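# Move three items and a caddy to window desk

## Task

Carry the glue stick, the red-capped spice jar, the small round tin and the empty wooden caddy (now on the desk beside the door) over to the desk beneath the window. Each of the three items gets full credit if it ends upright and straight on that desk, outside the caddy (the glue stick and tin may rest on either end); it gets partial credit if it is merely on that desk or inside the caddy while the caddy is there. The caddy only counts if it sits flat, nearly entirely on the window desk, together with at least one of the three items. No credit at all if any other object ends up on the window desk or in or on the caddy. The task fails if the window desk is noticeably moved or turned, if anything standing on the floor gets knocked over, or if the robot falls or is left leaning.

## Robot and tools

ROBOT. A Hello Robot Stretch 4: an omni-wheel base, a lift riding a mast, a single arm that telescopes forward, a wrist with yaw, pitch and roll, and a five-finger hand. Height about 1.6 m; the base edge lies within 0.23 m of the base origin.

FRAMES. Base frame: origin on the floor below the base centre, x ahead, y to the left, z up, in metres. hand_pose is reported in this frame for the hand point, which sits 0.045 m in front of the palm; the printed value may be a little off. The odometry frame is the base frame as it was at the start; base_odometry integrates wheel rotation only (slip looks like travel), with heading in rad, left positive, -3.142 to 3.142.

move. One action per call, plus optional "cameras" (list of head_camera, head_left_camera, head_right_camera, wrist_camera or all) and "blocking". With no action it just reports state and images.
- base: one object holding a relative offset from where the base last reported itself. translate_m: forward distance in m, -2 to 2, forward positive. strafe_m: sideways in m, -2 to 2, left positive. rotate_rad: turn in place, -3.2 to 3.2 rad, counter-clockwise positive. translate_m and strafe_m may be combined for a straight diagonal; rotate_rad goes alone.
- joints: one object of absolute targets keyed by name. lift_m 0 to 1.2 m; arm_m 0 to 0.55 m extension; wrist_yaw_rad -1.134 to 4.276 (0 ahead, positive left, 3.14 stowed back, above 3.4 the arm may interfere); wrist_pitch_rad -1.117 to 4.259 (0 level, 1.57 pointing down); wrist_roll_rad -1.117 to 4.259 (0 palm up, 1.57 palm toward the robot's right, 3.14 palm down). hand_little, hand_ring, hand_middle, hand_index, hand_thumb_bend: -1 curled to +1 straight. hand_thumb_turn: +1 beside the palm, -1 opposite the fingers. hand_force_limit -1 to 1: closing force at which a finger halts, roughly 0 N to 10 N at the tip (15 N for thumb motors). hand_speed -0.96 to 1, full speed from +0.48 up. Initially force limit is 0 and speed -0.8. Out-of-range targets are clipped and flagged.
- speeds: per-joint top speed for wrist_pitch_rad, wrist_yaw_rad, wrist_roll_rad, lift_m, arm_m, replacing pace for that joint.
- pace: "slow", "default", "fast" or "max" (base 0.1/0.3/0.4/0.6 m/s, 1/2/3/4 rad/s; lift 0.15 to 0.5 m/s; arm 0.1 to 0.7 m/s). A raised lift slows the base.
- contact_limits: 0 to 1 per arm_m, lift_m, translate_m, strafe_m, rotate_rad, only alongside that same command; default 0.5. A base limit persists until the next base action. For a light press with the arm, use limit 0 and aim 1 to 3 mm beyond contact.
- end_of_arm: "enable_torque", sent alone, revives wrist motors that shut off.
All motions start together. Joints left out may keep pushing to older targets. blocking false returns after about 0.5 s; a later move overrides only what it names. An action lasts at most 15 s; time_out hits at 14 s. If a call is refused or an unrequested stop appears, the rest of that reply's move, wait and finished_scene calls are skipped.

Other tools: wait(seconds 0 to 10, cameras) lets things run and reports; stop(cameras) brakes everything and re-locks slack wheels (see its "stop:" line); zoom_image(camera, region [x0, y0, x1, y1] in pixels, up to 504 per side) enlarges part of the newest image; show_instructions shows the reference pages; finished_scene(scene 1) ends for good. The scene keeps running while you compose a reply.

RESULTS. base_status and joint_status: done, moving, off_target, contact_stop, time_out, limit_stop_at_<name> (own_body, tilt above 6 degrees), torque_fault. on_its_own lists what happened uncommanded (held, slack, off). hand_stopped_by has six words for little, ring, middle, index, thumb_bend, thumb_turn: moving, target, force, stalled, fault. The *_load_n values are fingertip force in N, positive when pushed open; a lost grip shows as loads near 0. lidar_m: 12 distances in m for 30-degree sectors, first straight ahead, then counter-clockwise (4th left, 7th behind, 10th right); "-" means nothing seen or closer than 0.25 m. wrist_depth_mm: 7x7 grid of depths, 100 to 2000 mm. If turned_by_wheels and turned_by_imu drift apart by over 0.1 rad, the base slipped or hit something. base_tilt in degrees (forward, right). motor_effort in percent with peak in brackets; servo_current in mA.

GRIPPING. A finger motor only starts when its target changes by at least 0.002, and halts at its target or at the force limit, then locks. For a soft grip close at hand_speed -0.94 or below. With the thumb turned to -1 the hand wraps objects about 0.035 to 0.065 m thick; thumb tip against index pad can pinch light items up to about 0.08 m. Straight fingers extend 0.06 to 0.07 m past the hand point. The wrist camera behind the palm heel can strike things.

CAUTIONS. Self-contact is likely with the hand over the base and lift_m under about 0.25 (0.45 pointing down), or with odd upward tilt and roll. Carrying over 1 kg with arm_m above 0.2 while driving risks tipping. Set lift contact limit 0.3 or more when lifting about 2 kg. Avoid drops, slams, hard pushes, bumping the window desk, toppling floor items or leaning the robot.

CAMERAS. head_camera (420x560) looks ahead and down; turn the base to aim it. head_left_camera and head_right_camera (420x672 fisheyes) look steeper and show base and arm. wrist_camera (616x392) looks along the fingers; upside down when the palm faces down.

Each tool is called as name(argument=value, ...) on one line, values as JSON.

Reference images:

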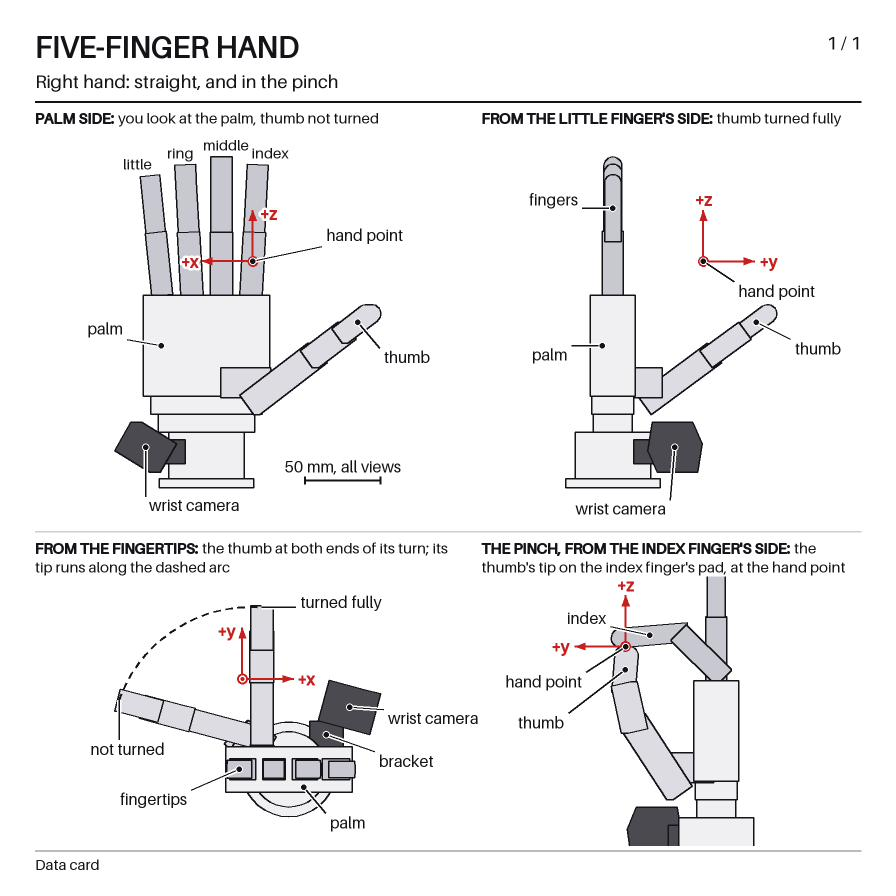

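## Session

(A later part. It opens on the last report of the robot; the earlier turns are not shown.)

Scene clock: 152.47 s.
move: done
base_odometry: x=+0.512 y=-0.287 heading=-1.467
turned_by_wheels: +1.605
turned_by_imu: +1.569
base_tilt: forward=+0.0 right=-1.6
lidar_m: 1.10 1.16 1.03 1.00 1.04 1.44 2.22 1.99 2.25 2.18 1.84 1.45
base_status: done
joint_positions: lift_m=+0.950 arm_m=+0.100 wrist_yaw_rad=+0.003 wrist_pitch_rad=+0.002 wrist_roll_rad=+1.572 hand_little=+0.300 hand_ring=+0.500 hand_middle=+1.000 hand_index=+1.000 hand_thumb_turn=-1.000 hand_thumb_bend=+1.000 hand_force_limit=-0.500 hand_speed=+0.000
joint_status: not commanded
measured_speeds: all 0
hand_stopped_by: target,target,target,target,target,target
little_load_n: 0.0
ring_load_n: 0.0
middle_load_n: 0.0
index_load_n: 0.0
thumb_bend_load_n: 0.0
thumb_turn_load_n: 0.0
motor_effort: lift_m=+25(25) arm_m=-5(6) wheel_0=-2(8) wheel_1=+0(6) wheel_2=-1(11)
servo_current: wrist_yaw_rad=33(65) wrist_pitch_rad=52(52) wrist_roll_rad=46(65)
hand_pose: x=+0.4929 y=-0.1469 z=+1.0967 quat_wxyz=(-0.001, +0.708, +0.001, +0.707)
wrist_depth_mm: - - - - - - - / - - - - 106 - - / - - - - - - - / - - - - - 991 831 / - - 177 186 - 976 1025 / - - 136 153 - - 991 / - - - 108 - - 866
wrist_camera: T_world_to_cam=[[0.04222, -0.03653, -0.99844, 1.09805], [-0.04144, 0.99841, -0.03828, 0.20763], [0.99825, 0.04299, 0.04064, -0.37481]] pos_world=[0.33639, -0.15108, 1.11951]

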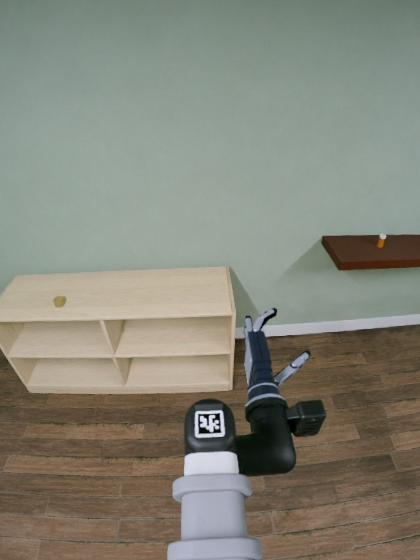

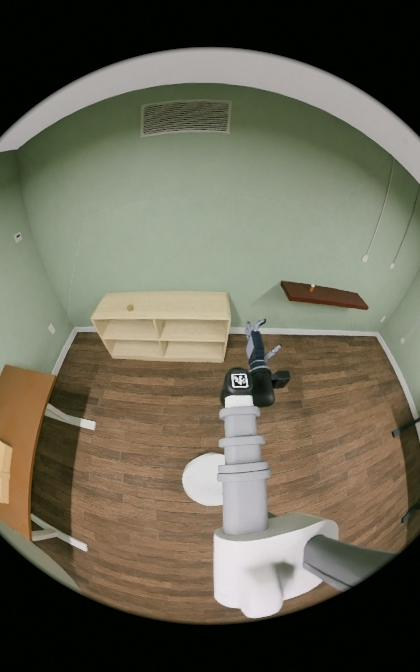

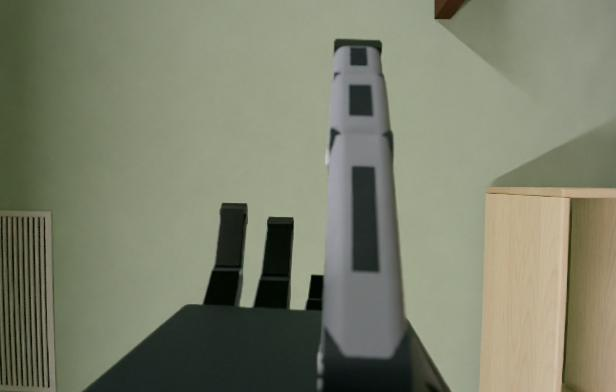

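move(base={"translate_m": 0.45, "strafe_m": 0.42}, joints={"wrist_pitch_rad": 0.61, "wrist_roll_rad": 3.14, "hand_little": 0.5, "hand_middle": 0.6, "hand_index": 0.6, "hand_ring": 0.6})

move(base={"rotate_rad": 0.45}, joints={"lift_m": 0.75}, cameras=["head_camera", "head_left_camera", "wrist_camera"])

Scene clock: 157.87 s.
move: done
base_odometry: x=+0.977 y=-0.691 heading=-1.467
turned_by_wheels: +0.000
turned_by_imu: +0.001
base_tilt: forward=+0.1 right=-1.6
lidar_m: 0.65 0.70 1.43 0.60 0.61 0.87 2.69 2.60 2.70 2.64 1.36 0.69
base_status: done
joint_positions: lift_m=+0.950 arm_m=+0.100 wrist_yaw_rad=+0.003 wrist_pitch_rad=+0.611 wrist_roll_rad=+3.138 hand_little=+0.500 hand_ring=+0.600 hand_middle=+0.600 hand_index=+0.600 hand_thumb_turn=-1.000 hand_thumb_bend=+1.000 hand_force_limit=-0.500 hand_speed=+0.000
joint_status: all done
measured_speeds: all 0
hand_stopped_by: target,target,target,target,target,target
little_load_n: 0.0
ring_load_n: 0.0
middle_load_n: 0.0
index_load_n: 0.0
thumb_bend_load_n: 0.0
thumb_turn_load_n: 0.0
motor_effort: lift_m=+25(25) arm_m=-5(5) wheel_0=-1(5) wheel_1=-2(9) wheel_2=+0(14)
servo_current: wrist_yaw_rad=65(72) wrist_pitch_rad=39(78) wrist_roll_rad=46(117)
hand_pose: x=+0.4180 y=-0.0563 z=+0.9515 quat_wxyz=(-0.327, +0.629, -0.625, +0.327)
wrist_depth_mm: 1160 768 759 741 715 732 723 / 603 788 820 569 106 809 788 / 640 654 634 627 - 597 591 / - 788 768 750 - 715 707 / - - 187 189 - - - / - - 135 128 - - 778 / 759 759 - 108 - - 732
pictures: none

Scene clock: 159.77 s.
move: done
base_odometry: x=+0.977 y=-0.691 heading=-1.017
turned_by_wheels: +0.450
turned_by_imu: +0.440
base_tilt: forward=+0.1 right=-1.6
lidar_m: 0.68 0.86 0.60 0.61 0.80 2.67 2.61 2.77 2.63 1.36 0.69 0.66
base_status: done
joint_positions: lift_m=+0.750 arm_m=+0.100 wrist_yaw_rad=+0.003 wrist_pitch_rad=+0.611 wrist_roll_rad=+3.138 hand_little=+0.500 hand_ring=+0.600 hand_middle=+0.600 hand_index=+0.600 hand_thumb_turn=-1.000 hand_thumb_bend=+1.000 hand_force_limit=-0.500 hand_speed=+0.000
joint_status: all done
measured_speeds: all 0
hand_stopped_by: target,target,target,target,target,target
little_load_n: 0.0
ring_load_n: 0.0
middle_load_n: -0.5
index_load_n: 0.0
thumb_bend_load_n: 0.0
thumb_turn_load_n: 0.0
motor_effort: lift_m=+17(24) arm_m=-5(5) wheel_0=+0(8) wheel_1=-1(6) wheel_2=+1(12)
servo_current: wrist_yaw_rad=59(65) wrist_pitch_rad=39(52) wrist_roll_rad=46(65)
hand_pose: x=+0.4180 y=-0.0563 z=+0.7522 quat_wxyz=(-0.327, +0.629, -0.625, +0.327)
wrist_depth_mm: 564 559 788 820 842 891 878 / 640 634 609 627 106 931 991 / 707 750 732 732 - 866 1138 / 433 427 452 831 - 768 1308 / 569 544 484 189 - 691 668 / 661 691 137 128 - - - / 621 668 - 108 - - -
wrist_camera: T_world_to_cam=[[0.00929, 0.99825, -0.05837, 0.12549], [0.54117, 0.04407, 0.83976, -0.85673], [0.84086, -0.03939, -0.53981, 0.20774]] pos_world=[0.28779, -0.07934, 0.83892]

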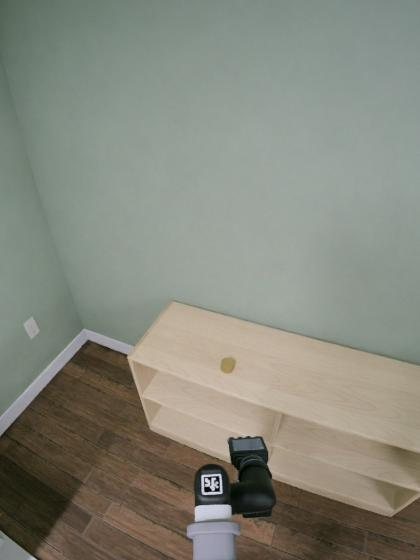

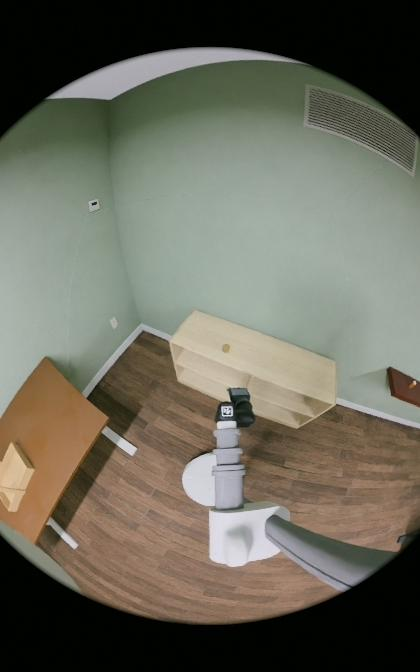

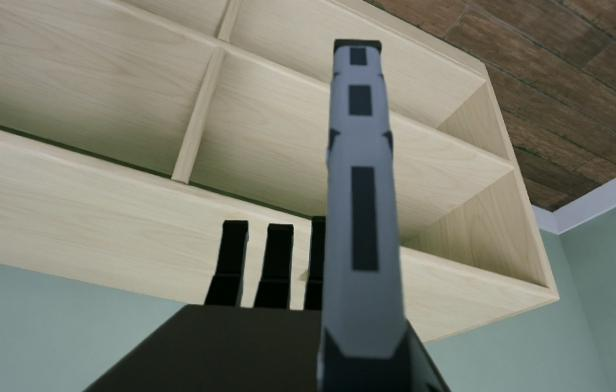

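move(joints={"arm_m": 0.4, "lift_m": 0.72}, cameras=["head_camera", "wrist_camera"])

Scene clock: 161.97 s.
move: done
base_odometry: x=+0.977 y=-0.691 heading=-1.017
turned_by_wheels: +0.000
turned_by_imu: +0.000
base_tilt: forward=+0.1 right=-1.6
lidar_m: 0.68 0.88 0.59 0.60 0.80 2.68 2.59 2.75 2.63 1.37 0.71 0.65
base_status: not commanded
joint_positions: lift_m=+0.720 arm_m=+0.400 wrist_yaw_rad=+0.003 wrist_pitch_rad=+0.611 wrist_roll_rad=+3.138 hand_little=+0.500 hand_ring=+0.600 hand_middle=+0.600 hand_index=+0.600 hand_thumb_turn=-1.000 hand_thumb_bend=+1.000 hand_force_limit=-0.500 hand_speed=+0.000
joint_status: all done
measured_speeds: all 0
hand_stopped_by: target,target,target,target,target,target
little_load_n: 0.0
ring_load_n: 0.0
middle_load_n: 0.0
index_load_n: 0.0
thumb_bend_load_n: 0.0
thumb_turn_load_n: 0.0
motor_effort: lift_m=+17(18) arm_m=+5(7) wheel_0=+0(1) wheel_1=-1(1) wheel_2=+1(1)
servo_current: wrist_yaw_rad=65(65) wrist_pitch_rad=46(52) wrist_roll_rad=52(59)
hand_pose: x=+0.7178 y=-0.0563 z=+0.7221 quat_wxyz=(-0.326, +0.629, -0.625, +0.327)
wrist_depth_mm: 226 219 216 214 466 484 492 / 257 253 251 241 112 253 530 / 307 301 296 278 - 277 282 / 377 366 357 351 - 332 329 / 459 473 415 189 - 415 407 / 427 466 137 128 - 715 759 / 407 433 - 108 - - 723
wrist_camera: T_world_to_cam=[[0.00928, 0.99825, -0.05837, 0.12096], [0.54124, 0.04407, 0.83971, -0.99379], [0.84082, -0.03939, -0.53988, -0.06046]] pos_world=[0.58759, -0.07934, 0.80892]

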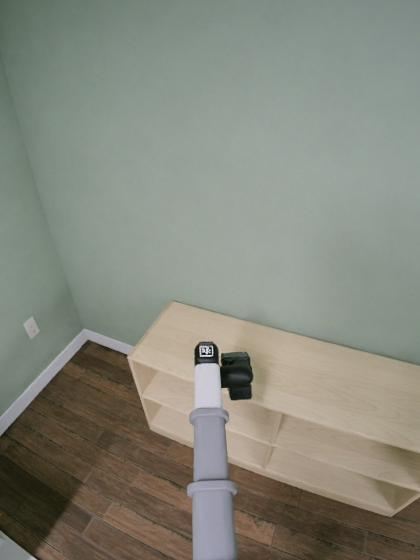

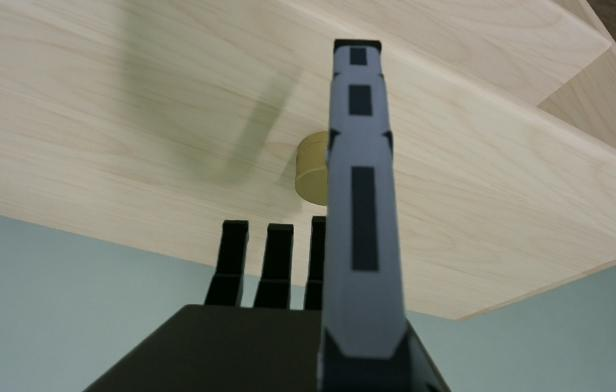

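move(base={"strafe_m": -0.018}, joints={"lift_m": 0.70, "arm_m": 0.49}, cameras=["wrist_camera"])

Scene clock: 164.23 s.
move: done
base_odometry: x=+0.962 y=-0.700 heading=-1.017
turned_by_wheels: +0.000
turned_by_imu: +0.001
base_tilt: forward=+0.0 right=-1.6
lidar_m: 0.67 0.89 0.60 0.62 0.85 2.67 2.59 2.76 2.64 1.34 0.71 0.64
base_status: done
joint_positions: lift_m=+0.700 arm_m=+0.490 wrist_yaw_rad=+0.003 wrist_pitch_rad=+0.611 wrist_roll_rad=+3.138 hand_little=+0.500 hand_ring=+0.600 hand_middle=+0.600 hand_index=+0.600 hand_thumb_turn=-1.000 hand_thumb_bend=+1.000 hand_force_limit=-0.500 hand_speed=+0.000
joint_status: all done
measured_speeds: all 0
hand_stopped_by: target,target,target,target,target,target
little_load_n: 0.0
ring_load_n: 0.0
middle_load_n: 0.0
index_load_n: 0.0
thumb_bend_load_n: 0.0
thumb_turn_load_n: 0.0
motor_effort: lift_m=+17(19) arm_m=+5(7) wheel_0=+2(8) wheel_1=+0(8) wheel_2=+0(4)
servo_current: wrist_yaw_rad=33(59) wrist_pitch_rad=39(52) wrist_roll_rad=59(59)
hand_pose: x=+0.8078 y=-0.0563 z=+0.7022 quat_wxyz=(-0.326, +0.629, -0.625, +0.327)
wrist_depth_mm: 203 196 194 192 185 186 187 / 230 228 224 215 112 213 211 / 273 270 264 260 - 249 245 / 338 329 322 314 - 298 296 / 382 413 370 189 - 373 368 / 357 384 137 128 - 496 640 / 336 357 - 108 - - 603
wrist_camera: T_world_to_cam=[[0.00928, 0.99825, -0.05837, 0.11896], [0.54136, 0.04406, 0.83964, -1.02572], [0.84074, -0.03939, -0.54, -0.14678]] pos_world=[0.67758, -0.07934, 0.78892]

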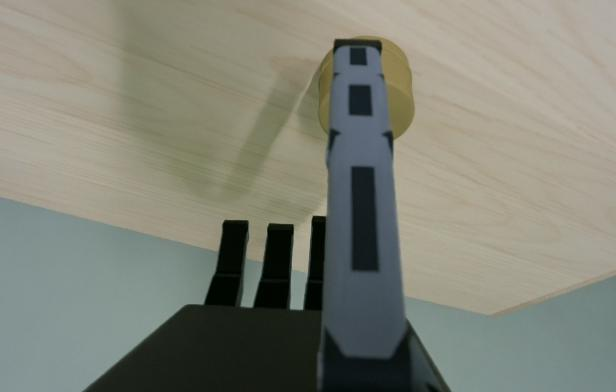

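move(joints={"lift_m": 0.645, "arm_m": 0.494}, speeds={"lift_m": 0.08}, contact_limits={"lift_m": 0.05}, cameras=["wrist_camera"])

Scene clock: 165.97 s.
move: done
base_odometry: x=+0.962 y=-0.700 heading=-1.017
turned_by_wheels: +0.000
turned_by_imu: +0.000
base_tilt: forward=+0.1 right=-1.6
lidar_m: 0.66 0.89 0.62 0.62 0.83 2.67 2.57 2.73 2.65 1.33 0.71 0.65
base_status: not commanded
joint_positions: lift_m=+0.645 arm_m=+0.494 wrist_yaw_rad=+0.003 wrist_pitch_rad=+0.611 wrist_roll_rad=+3.138 hand_little=+0.500 hand_ring=+0.600 hand_middle=+0.600 hand_index=+0.600 hand_thumb_turn=-1.000 hand_thumb_bend=+1.000 hand_force_limit=-0.500 hand_speed=+0.000
joint_status: all done
measured_speeds: all 0
hand_stopped_by: target,target,target,target,target,target
little_load_n: 0.0
ring_load_n: 0.0
middle_load_n: 0.0
index_load_n: -0.5
thumb_bend_load_n: 0.0
thumb_turn_load_n: 0.0
motor_effort: lift_m=+17(19) arm_m=+5(6) wheel_0=+2(2) wheel_1=-1(1) wheel_2=+0(0)
servo_current: wrist_yaw_rad=52(72) wrist_pitch_rad=39(52) wrist_roll_rad=46(65)
contact_limits: lift_m 0.05
hand_pose: x=+0.8118 y=-0.0563 z=+0.6472 quat_wxyz=(-0.326, +0.629, -0.625, +0.327)
wrist_depth_mm: 140 136 134 133 128 129 - / 160 157 159 150 142 147 146 / 190 186 182 180 - 173 170 / 234 227 222 210 - 206 204 / 303 293 258 195 - 258 255 / 357 377 137 128 - 345 343 / 334 355 - 108 - - 591
wrist_camera: T_world_to_cam=[[0.00928, 0.99825, -0.05837, 0.11571], [0.54136, 0.04406, 0.83964, -0.98171], [0.84074, -0.03939, -0.54, -0.17985]] pos_world=[0.68158, -0.07934, 0.73392]

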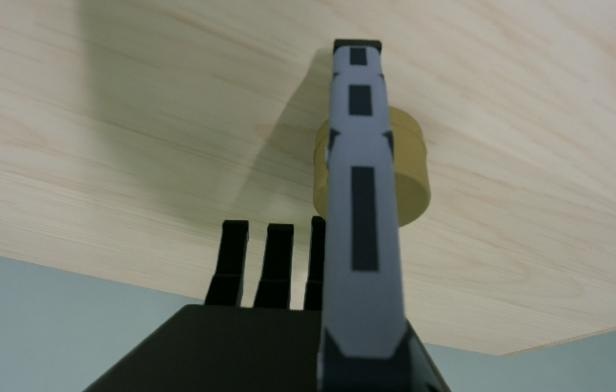

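move(joints={"lift_m": 0.6403, "arm_m": 0.496}, speeds={"lift_m": 0.05}, contact_limits={"lift_m": 0.05})

move(joints={"hand_speed": -0.85, "hand_index": 0.4, "hand_middle": 0.4, "hand_thumb_bend": 0.8}, cameras=["wrist_camera"])

move(joints={"hand_speed": -0.93, "hand_index": 0.1, "hand_middle": 0.1, "hand_thumb_bend": 0.3}, cameras=["wrist_camera"])

Scene clock: 168.20 s.
move: done
base_odometry: x=+0.962 y=-0.700 heading=-1.017
turned_by_wheels: +0.000
turned_by_imu: +0.000
base_tilt: forward=+0.1 right=-1.6
lidar_m: 0.68 0.88 0.61 0.62 0.83 2.68 2.61 2.78 2.63 1.34 0.69 0.63
base_status: not commanded
joint_positions: lift_m=+0.641 arm_m=+0.496 wrist_yaw_rad=+0.003 wrist_pitch_rad=+0.611 wrist_roll_rad=+3.138 hand_little=+0.500 hand_ring=+0.600 hand_middle=+0.600 hand_index=+0.600 hand_thumb_turn=-1.000 hand_thumb_bend=+1.000 hand_force_limit=-0.500 hand_speed=+0.000
joint_status: all done
measured_speeds: all 0
hand_stopped_by: target,target,target,target,target,target
little_load_n: 0.0
ring_load_n: -0.5
middle_load_n: 0.0
index_load_n: -0.5
thumb_bend_load_n: 0.0
thumb_turn_load_n: 0.0
motor_effort: lift_m=+17(17) arm_m=+5(6) wheel_0=+2(2) wheel_1=+0(1) wheel_2=+0(0)
servo_current: wrist_yaw_rad=39(72) wrist_pitch_rad=39(46) wrist_roll_rad=52(52)
contact_limits: lift_m 0.05
hand_pose: x=+0.8138 y=-0.0563 z=+0.6425 quat_wxyz=(-0.326, +0.629, -0.625, +0.327)
wrist_depth_mm: 135 131 129 128 123 124 - / 154 151 150 144 136 142 - / 183 179 176 168 - 167 163 / 224 219 214 208 - 198 197 / 293 282 255 195 - 249 246 / 355 375 137 128 - 330 329 / 332 353 - 108 - - 580
pictures: none

Scene clock: 169.60 s.
move: done
base_odometry: x=+0.962 y=-0.700 heading=-1.017
turned_by_wheels: +0.000
turned_by_imu: +0.000
base_tilt: forward=+0.0 right=-1.6
lidar_m: 0.66 0.87 0.60 0.61 0.83 2.69 2.60 2.72 2.62 1.34 0.71 0.64
base_status: not commanded
joint_positions: lift_m=+0.641 arm_m=+0.496 wrist_yaw_rad=+0.003 wrist_pitch_rad=+0.611 wrist_roll_rad=+3.138 hand_little=+0.500 hand_ring=+0.600 hand_middle=+0.400 hand_index=+0.400 hand_thumb_turn=-1.000 hand_thumb_bend=+0.800 hand_force_limit=-0.500 hand_speed=-0.850
joint_status: all done
measured_speeds: all 0
hand_stopped_by: target,target,target,target,target,target
little_load_n: 0.0
ring_load_n: 0.0
middle_load_n: 0.0
index_load_n: 0.0
thumb_bend_load_n: 0.0
thumb_turn_load_n: 0.0
motor_effort: lift_m=+17(17) arm_m=+5(6) wheel_0=+2(2) wheel_1=-1(1) wheel_2=+0(0)
servo_current: wrist_yaw_rad=46(78) wrist_pitch_rad=39(46) wrist_roll_rad=52(59)
contact_limits: lift_m 0.05
hand_pose: x=+0.8138 y=-0.0563 z=+0.6425 quat_wxyz=(-0.326, +0.629, -0.625, +0.327)
wrist_depth_mm: 135 131 129 128 126 124 - / 153 151 149 147 139 142 - / 182 180 176 168 - 166 163 / 225 219 213 209 - 198 196 / 291 282 255 185 - 249 245 / 353 373 137 128 - 332 330 / 332 353 - 108 - - 574
wrist_camera: T_world_to_cam=[[0.00928, 0.99825, -0.05837, 0.11542], [0.54136, 0.04406, 0.83964, -0.97884], [0.84074, -0.03939, -0.54, -0.18407]] pos_world=[0.68358, -0.07934, 0.72922]

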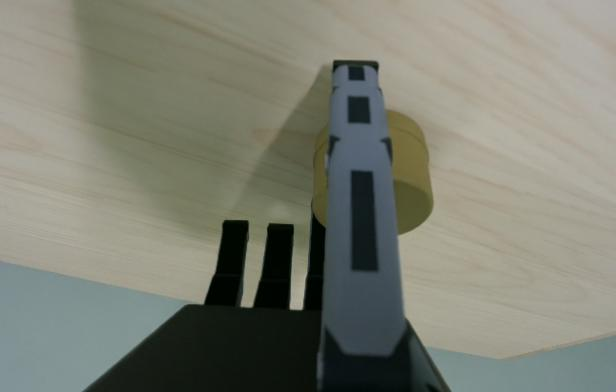

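Scene clock: 171.83 s.
move: off_target
base_odometry: x=+0.962 y=-0.700 heading=-1.017
turned_by_wheels: +0.000
turned_by_imu: +0.000
base_tilt: forward=+0.0 right=-1.6
lidar_m: 0.67 0.89 0.61 0.63 0.84 2.68 2.60 2.74 2.63 1.34 0.70 0.64
base_status: not commanded
joint_positions: lift_m=+0.641 arm_m=+0.496 wrist_yaw_rad=+0.003 wrist_pitch_rad=+0.611 wrist_roll_rad=+3.138 hand_little=+0.500 hand_ring=+0.600 hand_middle=+0.100 hand_index=+0.101 hand_thumb_turn=-1.000 hand_thumb_bend=+0.637 hand_force_limit=-0.500 hand_speed=-0.930
joint_status: hand_thumb_bend off_target (ended at +0.637, target +0.300); the others done
measured_speeds: all 0
hand_stopped_by: target,target,target,force,force,target
little_load_n: 0.0
ring_load_n: 0.0
middle_load_n: 0.0
index_load_n: 3.5
thumb_bend_load_n: 3.5
thumb_turn_load_n: -0.5
motor_effort: lift_m=+17(17) arm_m=+5(5) wheel_0=+2(2) wheel_1=-1(1) wheel_2=+0(0)
servo_current: wrist_yaw_rad=72(72) wrist_pitch_rad=39(52) wrist_roll_rad=59(59)
contact_limits: lift_m 0.05
hand_pose: x=+0.8138 y=-0.0563 z=+0.6425 quat_wxyz=(-0.326, +0.629, -0.625, +0.327)
wrist_depth_mm: 135 131 129 129 126 124 - / 153 151 149 143 141 142 - / 182 179 176 168 138 166 163 / 224 219 213 209 - 199 197 / 291 282 254 179 - 248 245 / 355 373 137 149 - 330 329 / 334 355 - - - - 580
wrist_camera: T_world_to_cam=[[0.00928, 0.99825, -0.05837, 0.11542], [0.54136, 0.04406, 0.83964, -0.97884], [0.84074, -0.03939, -0.54, -0.18407]] pos_world=[0.68358, -0.07934, 0.72922]

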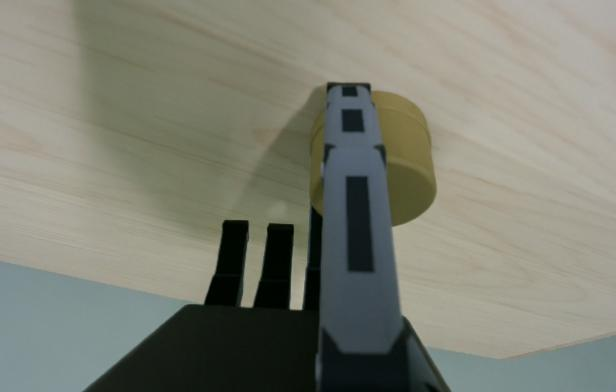

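move(joints={"hand_thumb_bend": 0.8, "hand_index": 0.3, "hand_middle": 0.3, "hand_speed": -0.85})

move(base={"strafe_m": 0.006}, pace="slow", cameras=["wrist_camera"])

Scene clock: 173.47 s.
move: done
base_odometry: x=+0.962 y=-0.700 heading=-1.017
turned_by_wheels: +0.000
turned_by_imu: +0.000
base_tilt: forward=+0.1 right=-1.6
lidar_m: 0.66 0.88 0.60 0.62 0.83 2.67 2.58 2.77 2.66 1.35 0.71 0.64
base_status: not commanded
joint_positions: lift_m=+0.641 arm_m=+0.496 wrist_yaw_rad=+0.003 wrist_pitch_rad=+0.611 wrist_roll_rad=+3.138 hand_little=+0.500 hand_ring=+0.600 hand_middle=+0.300 hand_index=+0.300 hand_thumb_turn=-1.000 hand_thumb_bend=+0.800 hand_force_limit=-0.500 hand_speed=-0.850
joint_status: all done
measured_speeds: all 0
hand_stopped_by: target,target,target,target,target,target
little_load_n: 0.0
ring_load_n: 0.0
middle_load_n: 0.0
index_load_n: 0.0
thumb_bend_load_n: 0.0
thumb_turn_load_n: 0.0
motor_effort: lift_m=+17(17) arm_m=+5(5) wheel_0=+2(2) wheel_1=+0(1) wheel_2=+0(0)
servo_current: wrist_yaw_rad=46(72) wrist_pitch_rad=52(52) wrist_roll_rad=46(59)
contact_limits: lift_m 0.05
hand_pose: x=+0.8138 y=-0.0563 z=+0.6425 quat_wxyz=(-0.326, +0.629, -0.625, +0.327)
wrist_depth_mm: 135 131 129 129 126 124 - / 153 151 150 147 139 142 - / 182 179 176 168 139 166 163 / 224 219 213 208 - 198 197 / 291 281 255 179 - 249 245 / 355 373 137 128 - 330 330 / 332 353 - 108 - - 574
pictures: none

Scene clock: 174.20 s.
move: done
base_odometry: x=+0.967 y=-0.697 heading=-1.017
turned_by_wheels: +0.000
turned_by_imu: +0.000
base_tilt: forward=+0.0 right=-1.6
lidar_m: 0.67 0.87 0.60 0.62 0.81 2.69 2.59 2.74 2.64 1.36 0.71 0.65
base_status: done
joint_positions: lift_m=+0.641 arm_m=+0.496 wrist_yaw_rad=+0.003 wrist_pitch_rad=+0.611 wrist_roll_rad=+3.138 hand_little=+0.500 hand_ring=+0.600 hand_middle=+0.300 hand_index=+0.300 hand_thumb_turn=-1.000 hand_thumb_bend=+0.800 hand_force_limit=-0.500 hand_speed=-0.850
joint_status: not commanded
measured_speeds: all 0
hand_stopped_by: target,target,target,target,target,target
little_load_n: 0.0
ring_load_n: 0.0
middle_load_n: 0.0
index_load_n: 0.0
thumb_bend_load_n: -0.5
thumb_turn_load_n: 0.0
motor_effort: lift_m=+17(17) arm_m=+5(5) wheel_0=-2(3) wheel_1=+1(4) wheel_2=+0(4)
servo_current: wrist_yaw_rad=59(78) wrist_pitch_rad=46(52) wrist_roll_rad=46(59)
contact_limits: lift_m 0.05
hand_pose: x=+0.8138 y=-0.0563 z=+0.6425 quat_wxyz=(-0.326, +0.629, -0.625, +0.327)
wrist_depth_mm: 135 131 129 128 126 124 - / 154 151 149 147 139 142 - / 182 180 176 167 157 167 163 / 224 220 214 202 - 199 197 / 293 282 255 179 - 249 245 / 355 375 137 128 - 330 332 / 334 355 - 108 - - 580
wrist_camera: T_world_to_cam=[[0.00928, 0.99825, -0.05837, 0.11542], [0.54136, 0.04406, 0.83964, -0.97884], [0.84074, -0.03939, -0.54, -0.18407]] pos_world=[0.68358, -0.07934, 0.72922]

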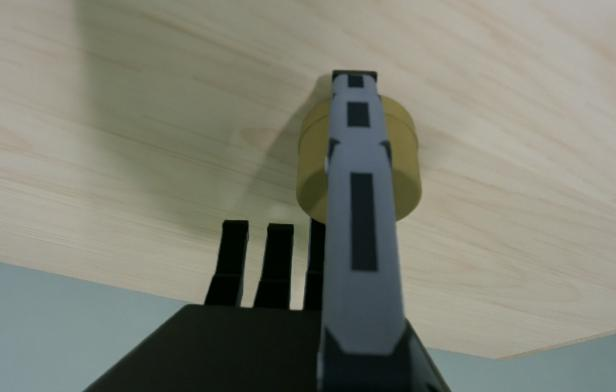

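move(joints={"hand_speed": -0.93, "hand_index": 0.05, "hand_middle": 0.05, "hand_thumb_bend": 0.3}, cameras=["wrist_camera"])

Scene clock: 176.60 s.
move: off_target
base_odometry: x=+0.967 y=-0.697 heading=-1.017
turned_by_wheels: +0.000
turned_by_imu: +0.000
base_tilt: forward=+0.1 right=-1.6
lidar_m: 0.67 0.89 0.60 0.63 0.82 2.69 2.60 2.75 2.62 1.36 0.70 0.65
base_status: not commanded
joint_positions: lift_m=+0.641 arm_m=+0.496 wrist_yaw_rad=+0.003 wrist_pitch_rad=+0.611 wrist_roll_rad=+3.138 hand_little=+0.500 hand_ring=+0.600 hand_middle=+0.078 hand_index=+0.065 hand_thumb_turn=-1.000 hand_thumb_bend=+0.688 hand_force_limit=-0.500 hand_speed=-0.930
joint_status: hand_middle off_target (ended at +0.078, target +0.050); hand_thumb_bend off_target (ended at +0.688, target +0.300); the others done
measured_speeds: all 0
hand_stopped_by: target,target,force,force,force,target
little_load_n: 0.0
ring_load_n: 0.0
middle_load_n: 2.0
index_load_n: 3.0
thumb_bend_load_n: 5.0
thumb_turn_load_n: 0.0
motor_effort: lift_m=+17(17) arm_m=+5(5) wheel_0=-1(2) wheel_1=+1(2) wheel_2=+0(0)
servo_current: wrist_yaw_rad=59(65) wrist_pitch_rad=46(52) wrist_roll_rad=52(59)
contact_limits: lift_m 0.05
hand_pose: x=+0.8138 y=-0.0563 z=+0.6425 quat_wxyz=(-0.326, +0.629, -0.625, +0.327)
wrist_depth_mm: 135 131 129 129 126 124 - / 153 152 150 144 140 142 - / 182 179 176 168 143 166 163 / 224 219 214 202 - 199 197 / 291 282 254 179 - 250 246 / 357 375 137 128 - 332 329 / 334 355 - 108 - - 580
wrist_camera: T_world_to_cam=[[0.00928, 0.99825, -0.05837, 0.11542], [0.54136, 0.04406, 0.83964, -0.97884], [0.84074, -0.03939, -0.54, -0.18407]] pos_world=[0.68358, -0.07934, 0.72922]

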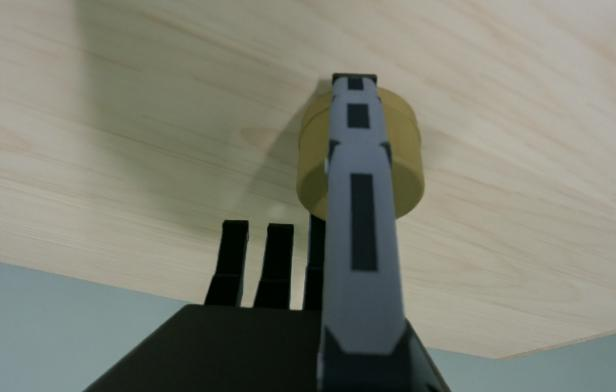

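Three-point grip. Lift.

move(joints={"lift_m": 0.70}, speeds={"lift_m": 0.08}, cameras=["wrist_camera"])

Scene clock: 178.03 s.
move: done
base_odometry: x=+0.967 y=-0.697 heading=-1.017
turned_by_wheels: +0.000
turned_by_imu: +0.000
base_tilt: forward=+0.1 right=-1.6
lidar_m: 0.68 0.89 0.60 0.61 0.82 2.66 2.59 2.75 2.62 1.35 0.71 0.65
base_status: not commanded
joint_positions: lift_m=+0.700 arm_m=+0.496 wrist_yaw_rad=+0.003 wrist_pitch_rad=+0.611 wrist_roll_rad=+3.138 hand_little=+0.500 hand_ring=+0.600 hand_middle=+0.078 hand_index=+0.065 hand_thumb_turn=-1.000 hand_thumb_bend=+0.688 hand_force_limit=-0.500 hand_speed=-0.930
joint_status: all done
measured_speeds: all 0
hand_stopped_by: target,target,force,force,force,target
little_load_n: 0.0
ring_load_n: 0.0
middle_load_n: 1.5
index_load_n: 2.5
thumb_bend_load_n: 5.0
thumb_turn_load_n: 0.5
motor_effort: lift_m=+25(27) arm_m=+5(5) wheel_0=-2(2) wheel_1=+1(2) wheel_2=+0(0)
servo_current: wrist_yaw_rad=72(72) wrist_pitch_rad=46(52) wrist_roll_rad=46(59)
hand_pose: x=+0.8138 y=-0.0563 z=+0.7015 quat_wxyz=(-0.326, +0.629, -0.625, +0.327)
wrist_depth_mm: 203 196 193 191 189 186 186 / 230 227 224 214 206 211 210 / 272 268 264 251 136 248 245 / 338 327 320 303 - 298 294 / 379 410 373 179 - 370 366 / 359 379 137 128 - 500 647 / 334 355 - 108 - - 597
wrist_camera: T_world_to_cam=[[0.00928, 0.99825, -0.05837, 0.11886], [0.54136, 0.04406, 0.83964, -1.02838], [0.84074, -0.03939, -0.54, -0.15221]] pos_world=[0.68358, -0.07934, 0.78822]

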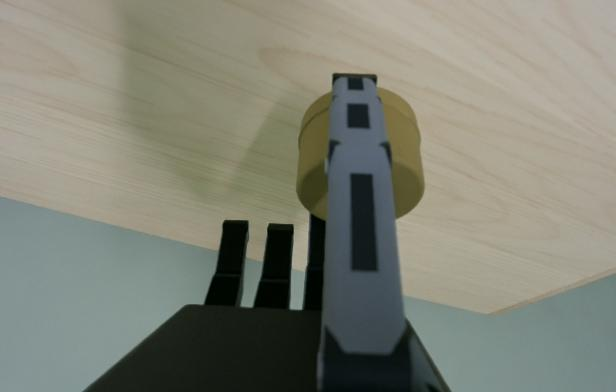

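move(base={"strafe_m": 0.012}, joints={"lift_m": 0.9, "arm_m": 0.1})

move(base={"rotate_rad": -2.055})

move(base={"translate_m": 1.95, "strafe_m": -0.529}, cameras=["head_camera", "wrist_camera", "head_left_camera"])

Scene clock: 181.13 s.
move: done
base_odometry: x=+0.977 y=-0.691 heading=-1.017
turned_by_wheels: +0.000
turned_by_imu: +0.000
base_tilt: forward=+0.0 right=-1.6
lidar_m: 0.69 0.90 0.59 0.61 0.79 2.67 2.60 2.76 2.61 1.36 0.72 0.67
base_status: done
joint_positions: lift_m=+0.900 arm_m=+0.100 wrist_yaw_rad=+0.003 wrist_pitch_rad=+0.611 wrist_roll_rad=+3.138 hand_little=+0.500 hand_ring=+0.600 hand_middle=+0.078 hand_index=+0.065 hand_thumb_turn=-1.000 hand_thumb_bend=+0.688 hand_force_limit=-0.500 hand_speed=-0.930
joint_status: all done
measured_speeds: all 0
hand_stopped_by: target,target,force,force,force,target
little_load_n: 0.0
ring_load_n: 0.0
middle_load_n: 2.0
index_load_n: 3.0
thumb_bend_load_n: 5.0
thumb_turn_load_n: 0.0
motor_effort: lift_m=+25(28) arm_m=-6(7) wheel_0=-1(10) wheel_1=+0(8) wheel_2=+0(6)
servo_current: wrist_yaw_rad=52(72) wrist_pitch_rad=46(52) wrist_roll_rad=52(65)
hand_pose: x=+0.4180 y=-0.0563 z=+0.9015 quat_wxyz=(-0.326, +0.629, -0.625, +0.327)
wrist_depth_mm: 699 715 707 732 960 1008 1042 / 488 500 759 768 750 1042 1138 / 585 574 564 549 - 842 1308 / 723 707 676 640 - 723 1430 / 707 759 193 179 - - - / 661 707 136 128 - - - / 621 661 - 108 - - -
pictures: none

Scene clock: 183.50 s.
move: done
base_odometry: x=+0.977 y=-0.691 heading=-3.072
turned_by_wheels: -2.055
turned_by_imu: -2.009
base_tilt: forward=+0.0 right=-1.6
lidar_m: 2.63 1.37 0.71 0.65 0.69 0.93 0.60 0.62 0.85 2.68 2.58 2.68
base_status: done
joint_positions: lift_m=+0.900 arm_m=+0.100 wrist_yaw_rad=+0.003 wrist_pitch_rad=+0.611 wrist_roll_rad=+3.138 hand_little=+0.500 hand_ring=+0.600 hand_middle=+0.078 hand_index=+0.065 hand_thumb_turn=-1.000 hand_thumb_bend=+0.688 hand_force_limit=-0.500 hand_speed=-0.930
joint_status: not commanded
measured_speeds: all 0
hand_stopped_by: target,target,force,force,force,target
little_load_n: 0.0
ring_load_n: 0.0
middle_load_n: 1.5
index_load_n: 2.5
thumb_bend_load_n: 5.0
thumb_turn_load_n: 0.5
motor_effort: lift_m=+25(25) arm_m=-5(6) wheel_0=+1(8) wheel_1=+0(8) wheel_2=+0(9)
servo_current: wrist_yaw_rad=39(78) wrist_pitch_rad=46(52) wrist_roll_rad=52(65)
hand_pose: x=+0.4180 y=-0.0563 z=+0.9015 quat_wxyz=(-0.326, +0.629, -0.625, +0.327)
wrist_depth_mm: 1138 1078 1078 1060 1042 1008 1025 / 1281 1255 1205 1205 1138 1160 1160 / 1537 1499 1464 1397 - 1366 1366 / 1863 1808 1756 1661 - 1661 1576 / - - - 185 - - - / - - 137 149 - - - / - - - 108 - - -
pictures: none

Scene clock: 191.70 s.
move: done
base_odometry: x=-1.005 y=-0.299 heading=-3.072
turned_by_wheels: +0.000
turned_by_imu: -0.003
base_tilt: forward=+0.0 right=-1.6
lidar_m: 0.64 0.67 1.74 1.38 1.44 1.84 3.36 2.61 1.77 1.72 0.99 0.70
base_status: done
joint_positions: lift_m=+0.900 arm_m=+0.100 wrist_yaw_rad=+0.003 wrist_pitch_rad=+0.611 wrist_roll_rad=+3.138 hand_little=+0.500 hand_ring=+0.600 hand_middle=+0.078 hand_index=+0.065 hand_thumb_turn=-1.000 hand_thumb_bend=+0.688 hand_force_limit=-0.500 hand_speed=-0.930
joint_status: not commanded
measured_speeds: all 0
hand_stopped_by: target,target,force,force,force,target
little_load_n: 0.0
ring_load_n: 0.0
middle_load_n: 1.5
index_load_n: 3.0
thumb_bend_load_n: 5.0
thumb_turn_load_n: 0.0
motor_effort: lift_m=+25(25) arm_m=-5(6) wheel_0=+0(8) wheel_1=+0(4) wheel_2=+0(14)
servo_current: wrist_yaw_rad=52(78) wrist_pitch_rad=46(52) wrist_roll_rad=46(59)
hand_pose: x=+0.4180 y=-0.0563 z=+0.9015 quat_wxyz=(-0.326, +0.629, -0.625, +0.327)
wrist_depth_mm: 1118 1078 1060 1078 1042 1060 1025 / 1255 1255 1229 1205 1118 1182 1160 / 1464 1464 1430 1366 - 1366 1366 / 512 496 484 473 - 466 - / 661 615 564 179 - 539 - / 931 891 137 128 - - - / - - - 108 - - -
pictures: head_camera, head_left_camera, wrist_camera
wrist_camera: T_world_to_cam=[[0.00928, 0.99825, -0.05837, 0.13422], [0.54136, 0.04406, 0.83964, -0.98213], [0.84074, -0.03939, -0.54, 0.28861]] pos_world=[0.28779, -0.07934, 0.98832]

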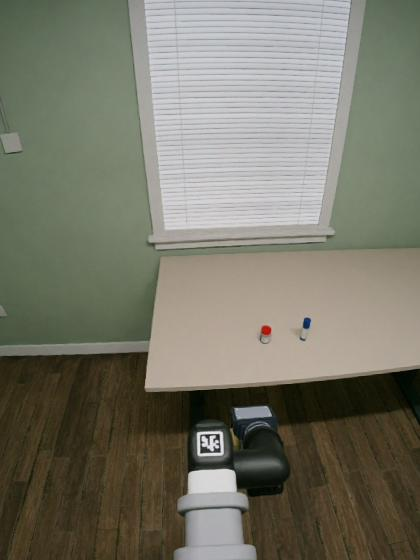

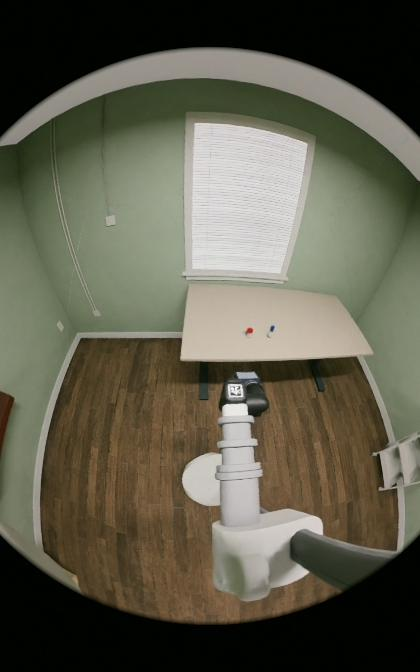

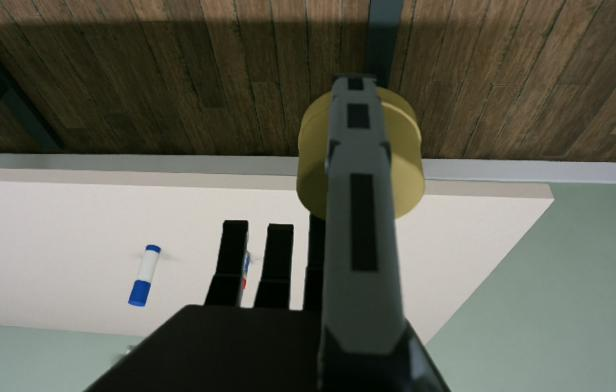

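move(joints={"lift_m": 0.80, "arm_m": 0.505}, cameras=["wrist_camera", "head_camera"])

Scene clock: 194.30 s.
move: done
base_odometry: x=-1.005 y=-0.299 heading=-3.072
turned_by_wheels: +0.000
turned_by_imu: +0.000
base_tilt: forward=+0.0 right=-1.6
lidar_m: 0.66 0.69 1.73 1.39 1.44 1.86 3.36 2.63 1.77 1.70 0.97 0.70
base_status: not commanded
joint_positions: lift_m=+0.800 arm_m=+0.505 wrist_yaw_rad=+0.003 wrist_pitch_rad=+0.611 wrist_roll_rad=+3.138 hand_little=+0.500 hand_ring=+0.600 hand_middle=+0.078 hand_index=+0.065 hand_thumb_turn=-1.000 hand_thumb_bend=+0.688 hand_force_limit=-0.500 hand_speed=-0.930
joint_status: all done
measured_speeds: all 0
hand_stopped_by: target,target,force,force,force,target
little_load_n: 0.0
ring_load_n: 0.0
middle_load_n: 2.0
index_load_n: 3.0
thumb_bend_load_n: 5.0
thumb_turn_load_n: 0.0
motor_effort: lift_m=+17(25) arm_m=+5(7) wheel_0=+0(1) wheel_1=+0(1) wheel_2=+0(0)
servo_current: wrist_yaw_rad=52(72) wrist_pitch_rad=39(52) wrist_roll_rad=52(59)
hand_pose: x=+0.8228 y=-0.0563 z=+0.8021 quat_wxyz=(-0.326, +0.629, -0.625, +0.327)
wrist_depth_mm: 192 186 183 181 179 176 - / 211 209 213 204 194 202 198 / 193 236 249 237 136 236 231 / 317 310 303 286 - 283 278 / 413 399 353 179 - 353 349 / 591 544 137 128 - 445 433 / - - - 108 - - -
pictures: head_camera, wrist_camera
wrist_camera: T_world_to_cam=[[0.00928, 0.99825, -0.05837, 0.12466], [0.54136, 0.04406, 0.83964, -1.11775], [0.84074, -0.03939, -0.54, -0.10531]] pos_world=[0.69249, -0.07934, 0.88892]

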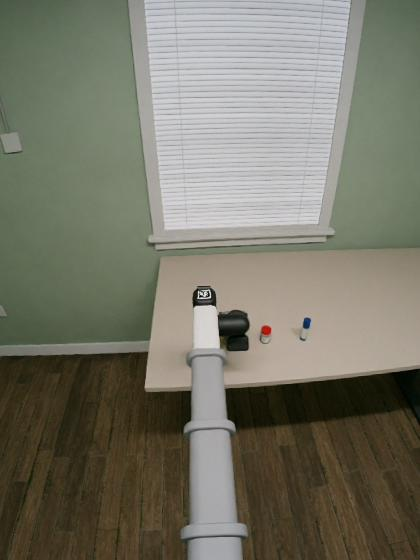

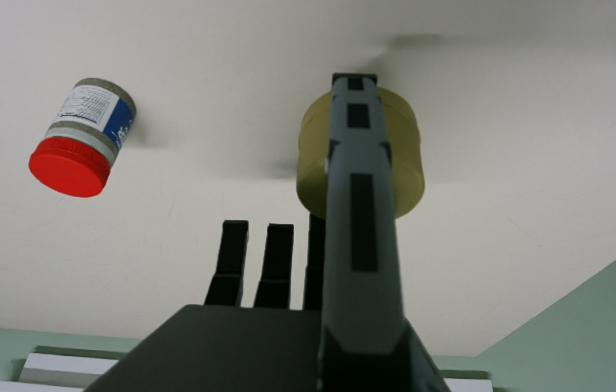

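move(joints={"lift_m": 0.757}, speeds={"lift_m": 0.06}, contact_limits={"lift_m": 0.05}, cameras=["wrist_camera"])

zoom_image(camera="wrist_camera", region=[270, 60, 450, 250])

Scene clock: 195.97 s.
move: done
base_odometry: x=-1.005 y=-0.299 heading=-3.072
turned_by_wheels: +0.000
turned_by_imu: +0.000
base_tilt: forward=+0.1 right=-1.6
lidar_m: 0.64 0.70 1.75 1.39 1.46 1.84 3.37 2.61 1.75 1.70 0.99 0.70
base_status: not commanded
joint_positions: lift_m=+0.757 arm_m=+0.505 wrist_yaw_rad=+0.003 wrist_pitch_rad=+0.611 wrist_roll_rad=+3.138 hand_little=+0.500 hand_ring=+0.600 hand_middle=+0.078 hand_index=+0.065 hand_thumb_turn=-1.000 hand_thumb_bend=+0.688 hand_force_limit=-0.500 hand_speed=-0.930
joint_status: all done
measured_speeds: all 0
hand_stopped_by: target,target,force,force,force,target
little_load_n: 0.0
ring_load_n: 0.0
middle_load_n: 2.0
index_load_n: 3.0
thumb_bend_load_n: 5.0
thumb_turn_load_n: 0.0
motor_effort: lift_m=+17(17) arm_m=+5(6) wheel_0=+0(1) wheel_1=+0(1) wheel_2=+0(0)
servo_current: wrist_yaw_rad=59(65) wrist_pitch_rad=39(52) wrist_roll_rad=39(59)
contact_limits: lift_m 0.05
hand_pose: x=+0.8228 y=-0.0563 z=+0.7591 quat_wxyz=(-0.326, +0.629, -0.625, +0.327)
wrist_depth_mm: 143 139 137 134 132 131 - / 161 160 153 152 147 150 152 / 184 189 186 171 140 176 173 / 170 230 227 213 - 210 208 / 171 300 262 179 - 264 258 / 445 407 137 128 - 351 349 / 647 - - 108 - - -
wrist_camera: T_world_to_cam=[[0.00928, 0.99825, -0.05837, 0.12215], [0.54136, 0.04406, 0.83964, -1.08165], [0.84074, -0.03939, -0.54, -0.12853]] pos_world=[0.69249, -0.07934, 0.84592]

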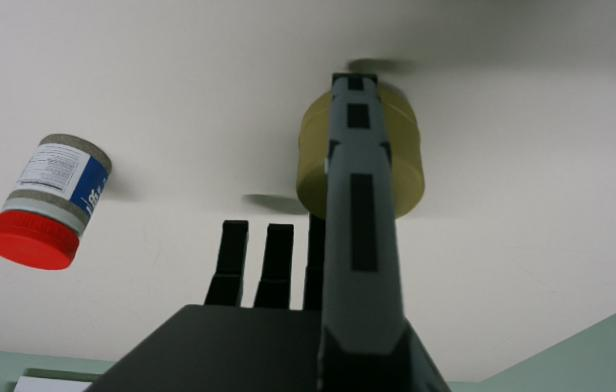

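Scaled by 2.653.

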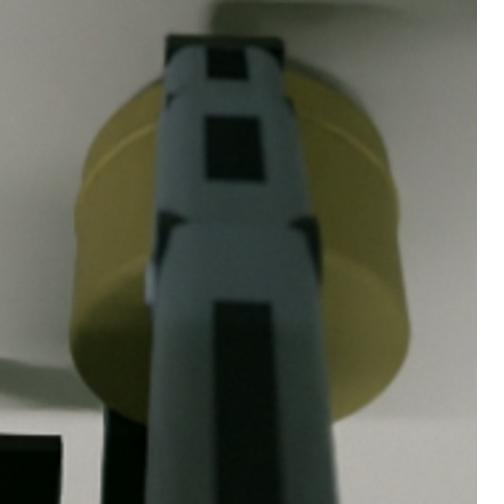

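move(joints={"lift_m": 0.754}, speeds={"lift_m": 0.02}, contact_limits={"lift_m": 0.05}, cameras=["wrist_camera"])

Scene clock: 197.97 s.
move: done
base_odometry: x=-1.005 y=-0.299 heading=-3.072
turned_by_wheels: +0.000
turned_by_imu: +0.000
base_tilt: forward=+0.1 right=-1.6
lidar_m: 0.67 0.70 1.73 1.35 1.45 1.84 3.35 2.63 1.77 1.70 0.99 0.69
base_status: not commanded
joint_positions: lift_m=+0.754 arm_m=+0.505 wrist_yaw_rad=+0.003 wrist_pitch_rad=+0.611 wrist_roll_rad=+3.138 hand_little=+0.500 hand_ring=+0.600 hand_middle=+0.078 hand_index=+0.065 hand_thumb_turn=-1.000 hand_thumb_bend=+0.688 hand_force_limit=-0.500 hand_speed=-0.930
joint_status: all done
measured_speeds: all 0
hand_stopped_by: target,target,force,force,force,target
little_load_n: 0.0
ring_load_n: 0.0
middle_load_n: 1.5
index_load_n: 2.5
thumb_bend_load_n: 5.0
thumb_turn_load_n: 0.0
motor_effort: lift_m=+17(18) arm_m=+5(6) wheel_0=-1(1) wheel_1=+0(1) wheel_2=+0(0)
servo_current: wrist_yaw_rad=52(78) wrist_pitch_rad=46(46) wrist_roll_rad=52(52)
contact_limits: lift_m 0.05
hand_pose: x=+0.8228 y=-0.0563 z=+0.7562 quat_wxyz=(-0.326, +0.629, -0.625, +0.327)
wrist_depth_mm: 140 135 137 132 130 126 - / 158 156 150 152 144 146 148 / 181 186 182 167 140 171 168 / 170 224 221 209 - 205 203 / 168 291 256 179 - 255 253 / 433 399 136 128 - 342 340 / 640 - - 108 - - -
wrist_camera: T_world_to_cam=[[0.00928, 0.99825, -0.05837, 0.12197], [0.54136, 0.04406, 0.83964, -1.07913], [0.84074, -0.03939, -0.54, -0.13015]] pos_world=[0.69249, -0.07934, 0.84292]

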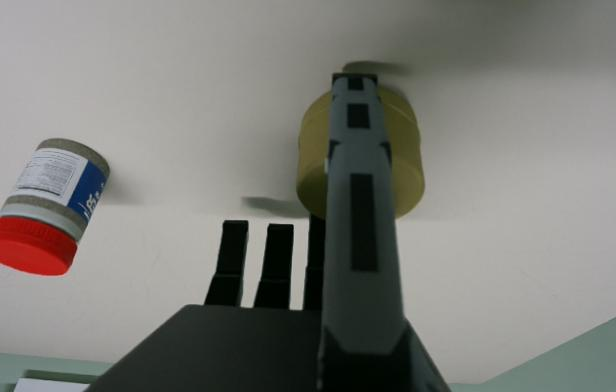

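move(joints={"lift_m": 0.7515}, speeds={"lift_m": 0.02}, contact_limits={"lift_m": 0.05}, cameras=["wrist_camera"])

zoom_image(camera="wrist_camera", region=[220, 40, 460, 240])

Scene clock: 198.60 s.
move: done
base_odometry: x=-1.005 y=-0.299 heading=-3.072
turned_by_wheels: +0.000
turned_by_imu: +0.000
base_tilt: forward=+0.1 right=-1.6
lidar_m: 0.65 0.69 1.74 1.39 1.43 1.85 3.36 2.64 1.78 1.69 0.99 0.70
base_status: not commanded
joint_positions: lift_m=+0.752 arm_m=+0.505 wrist_yaw_rad=+0.003 wrist_pitch_rad=+0.611 wrist_roll_rad=+3.138 hand_little=+0.500 hand_ring=+0.600 hand_middle=+0.078 hand_index=+0.065 hand_thumb_turn=-1.000 hand_thumb_bend=+0.688 hand_force_limit=-0.500 hand_speed=-0.930
joint_status: all done
measured_speeds: all 0
hand_stopped_by: target,target,force,force,force,target
little_load_n: 0.0
ring_load_n: 0.0
middle_load_n: 2.0
index_load_n: 2.5
thumb_bend_load_n: 5.0
thumb_turn_load_n: 0.0
motor_effort: lift_m=+17(18) arm_m=+5(5) wheel_0=+0(1) wheel_1=+0(1) wheel_2=+0(0)
servo_current: wrist_yaw_rad=39(65) wrist_pitch_rad=46(52) wrist_roll_rad=59(59)
contact_limits: lift_m 0.05
hand_pose: x=+0.8228 y=-0.0563 z=+0.7536 quat_wxyz=(-0.326, +0.629, -0.625, +0.327)
wrist_depth_mm: 138 132 134 129 126 123 - / 155 153 150 146 141 144 146 / 178 181 178 169 140 167 165 / 171 218 216 204 - 200 199 / 164 285 252 179 - 251 249 / 427 389 137 128 - 334 334 / 621 - - 108 - - -
wrist_camera: T_world_to_cam=[[0.00928, 0.99825, -0.05837, 0.12183], [0.54136, 0.04406, 0.83964, -1.07709], [0.84074, -0.03939, -0.54, -0.13159]] pos_world=[0.69259, -0.07934, 0.84042]

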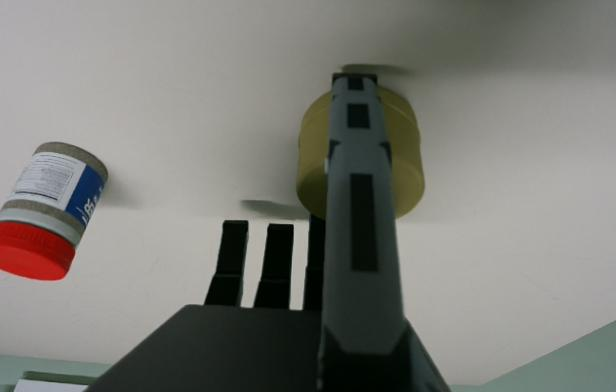

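Scaled by 2.100.

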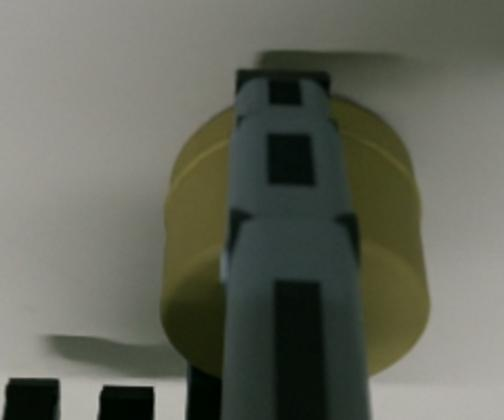

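move(joints={"lift_m": 0.749}, speeds={"lift_m": 0.02}, contact_limits={"lift_m": 0.05}, cameras=["wrist_camera"])

zoom_image(camera="wrist_camera", region=[220, 40, 460, 240])

Scene clock: 199.30 s.
move: done
base_odometry: x=-1.005 y=-0.299 heading=-3.072
turned_by_wheels: +0.000
turned_by_imu: +0.000
base_tilt: forward=+0.1 right=-1.6
lidar_m: 0.64 0.67 1.74 1.37 1.46 1.84 3.35 2.65 1.78 1.68 0.97 0.69
base_status: not commanded
joint_positions: lift_m=+0.749 arm_m=+0.505 wrist_yaw_rad=+0.003 wrist_pitch_rad=+0.611 wrist_roll_rad=+3.138 hand_little=+0.500 hand_ring=+0.600 hand_middle=+0.078 hand_index=+0.065 hand_thumb_turn=-1.000 hand_thumb_bend=+0.688 hand_force_limit=-0.500 hand_speed=-0.930
joint_status: all done
measured_speeds: all 0
hand_stopped_by: target,target,force,force,force,target
little_load_n: 0.0
ring_load_n: 0.0
middle_load_n: 2.5
index_load_n: 3.0
thumb_bend_load_n: 5.0
thumb_turn_load_n: 0.0
motor_effort: lift_m=+16(17) arm_m=+5(5) wheel_0=-1(1) wheel_1=+0(1) wheel_2=+0(0)
servo_current: wrist_yaw_rad=52(59) wrist_pitch_rad=46(52) wrist_roll_rad=52(52)
contact_limits: lift_m 0.05
hand_pose: x=+0.8228 y=-0.0563 z=+0.7512 quat_wxyz=(-0.326, +0.629, -0.625, +0.327)
wrist_depth_mm: - 129 129 127 123 121 - / 151 149 148 145 141 143 145 / 178 177 174 167 144 167 165 / 175 214 211 200 - 201 199 / 163 274 253 179 - 252 250 / 404 379 136 149 - 340 340 / 597 569 - - - - -
wrist_camera: T_world_to_cam=[[0.00928, 0.99825, -0.05837, 0.12169], [0.54136, 0.04406, 0.83964, -1.07507], [0.84074, -0.03939, -0.54, -0.13288]] pos_world=[0.69259, -0.07934, 0.83802]

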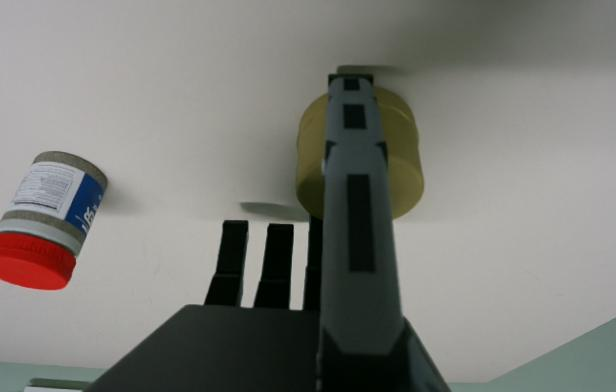

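Scaled by 2.100.

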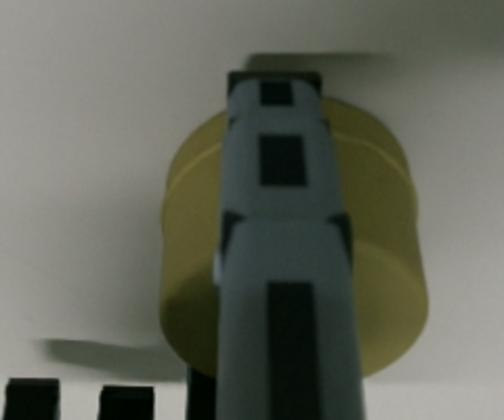

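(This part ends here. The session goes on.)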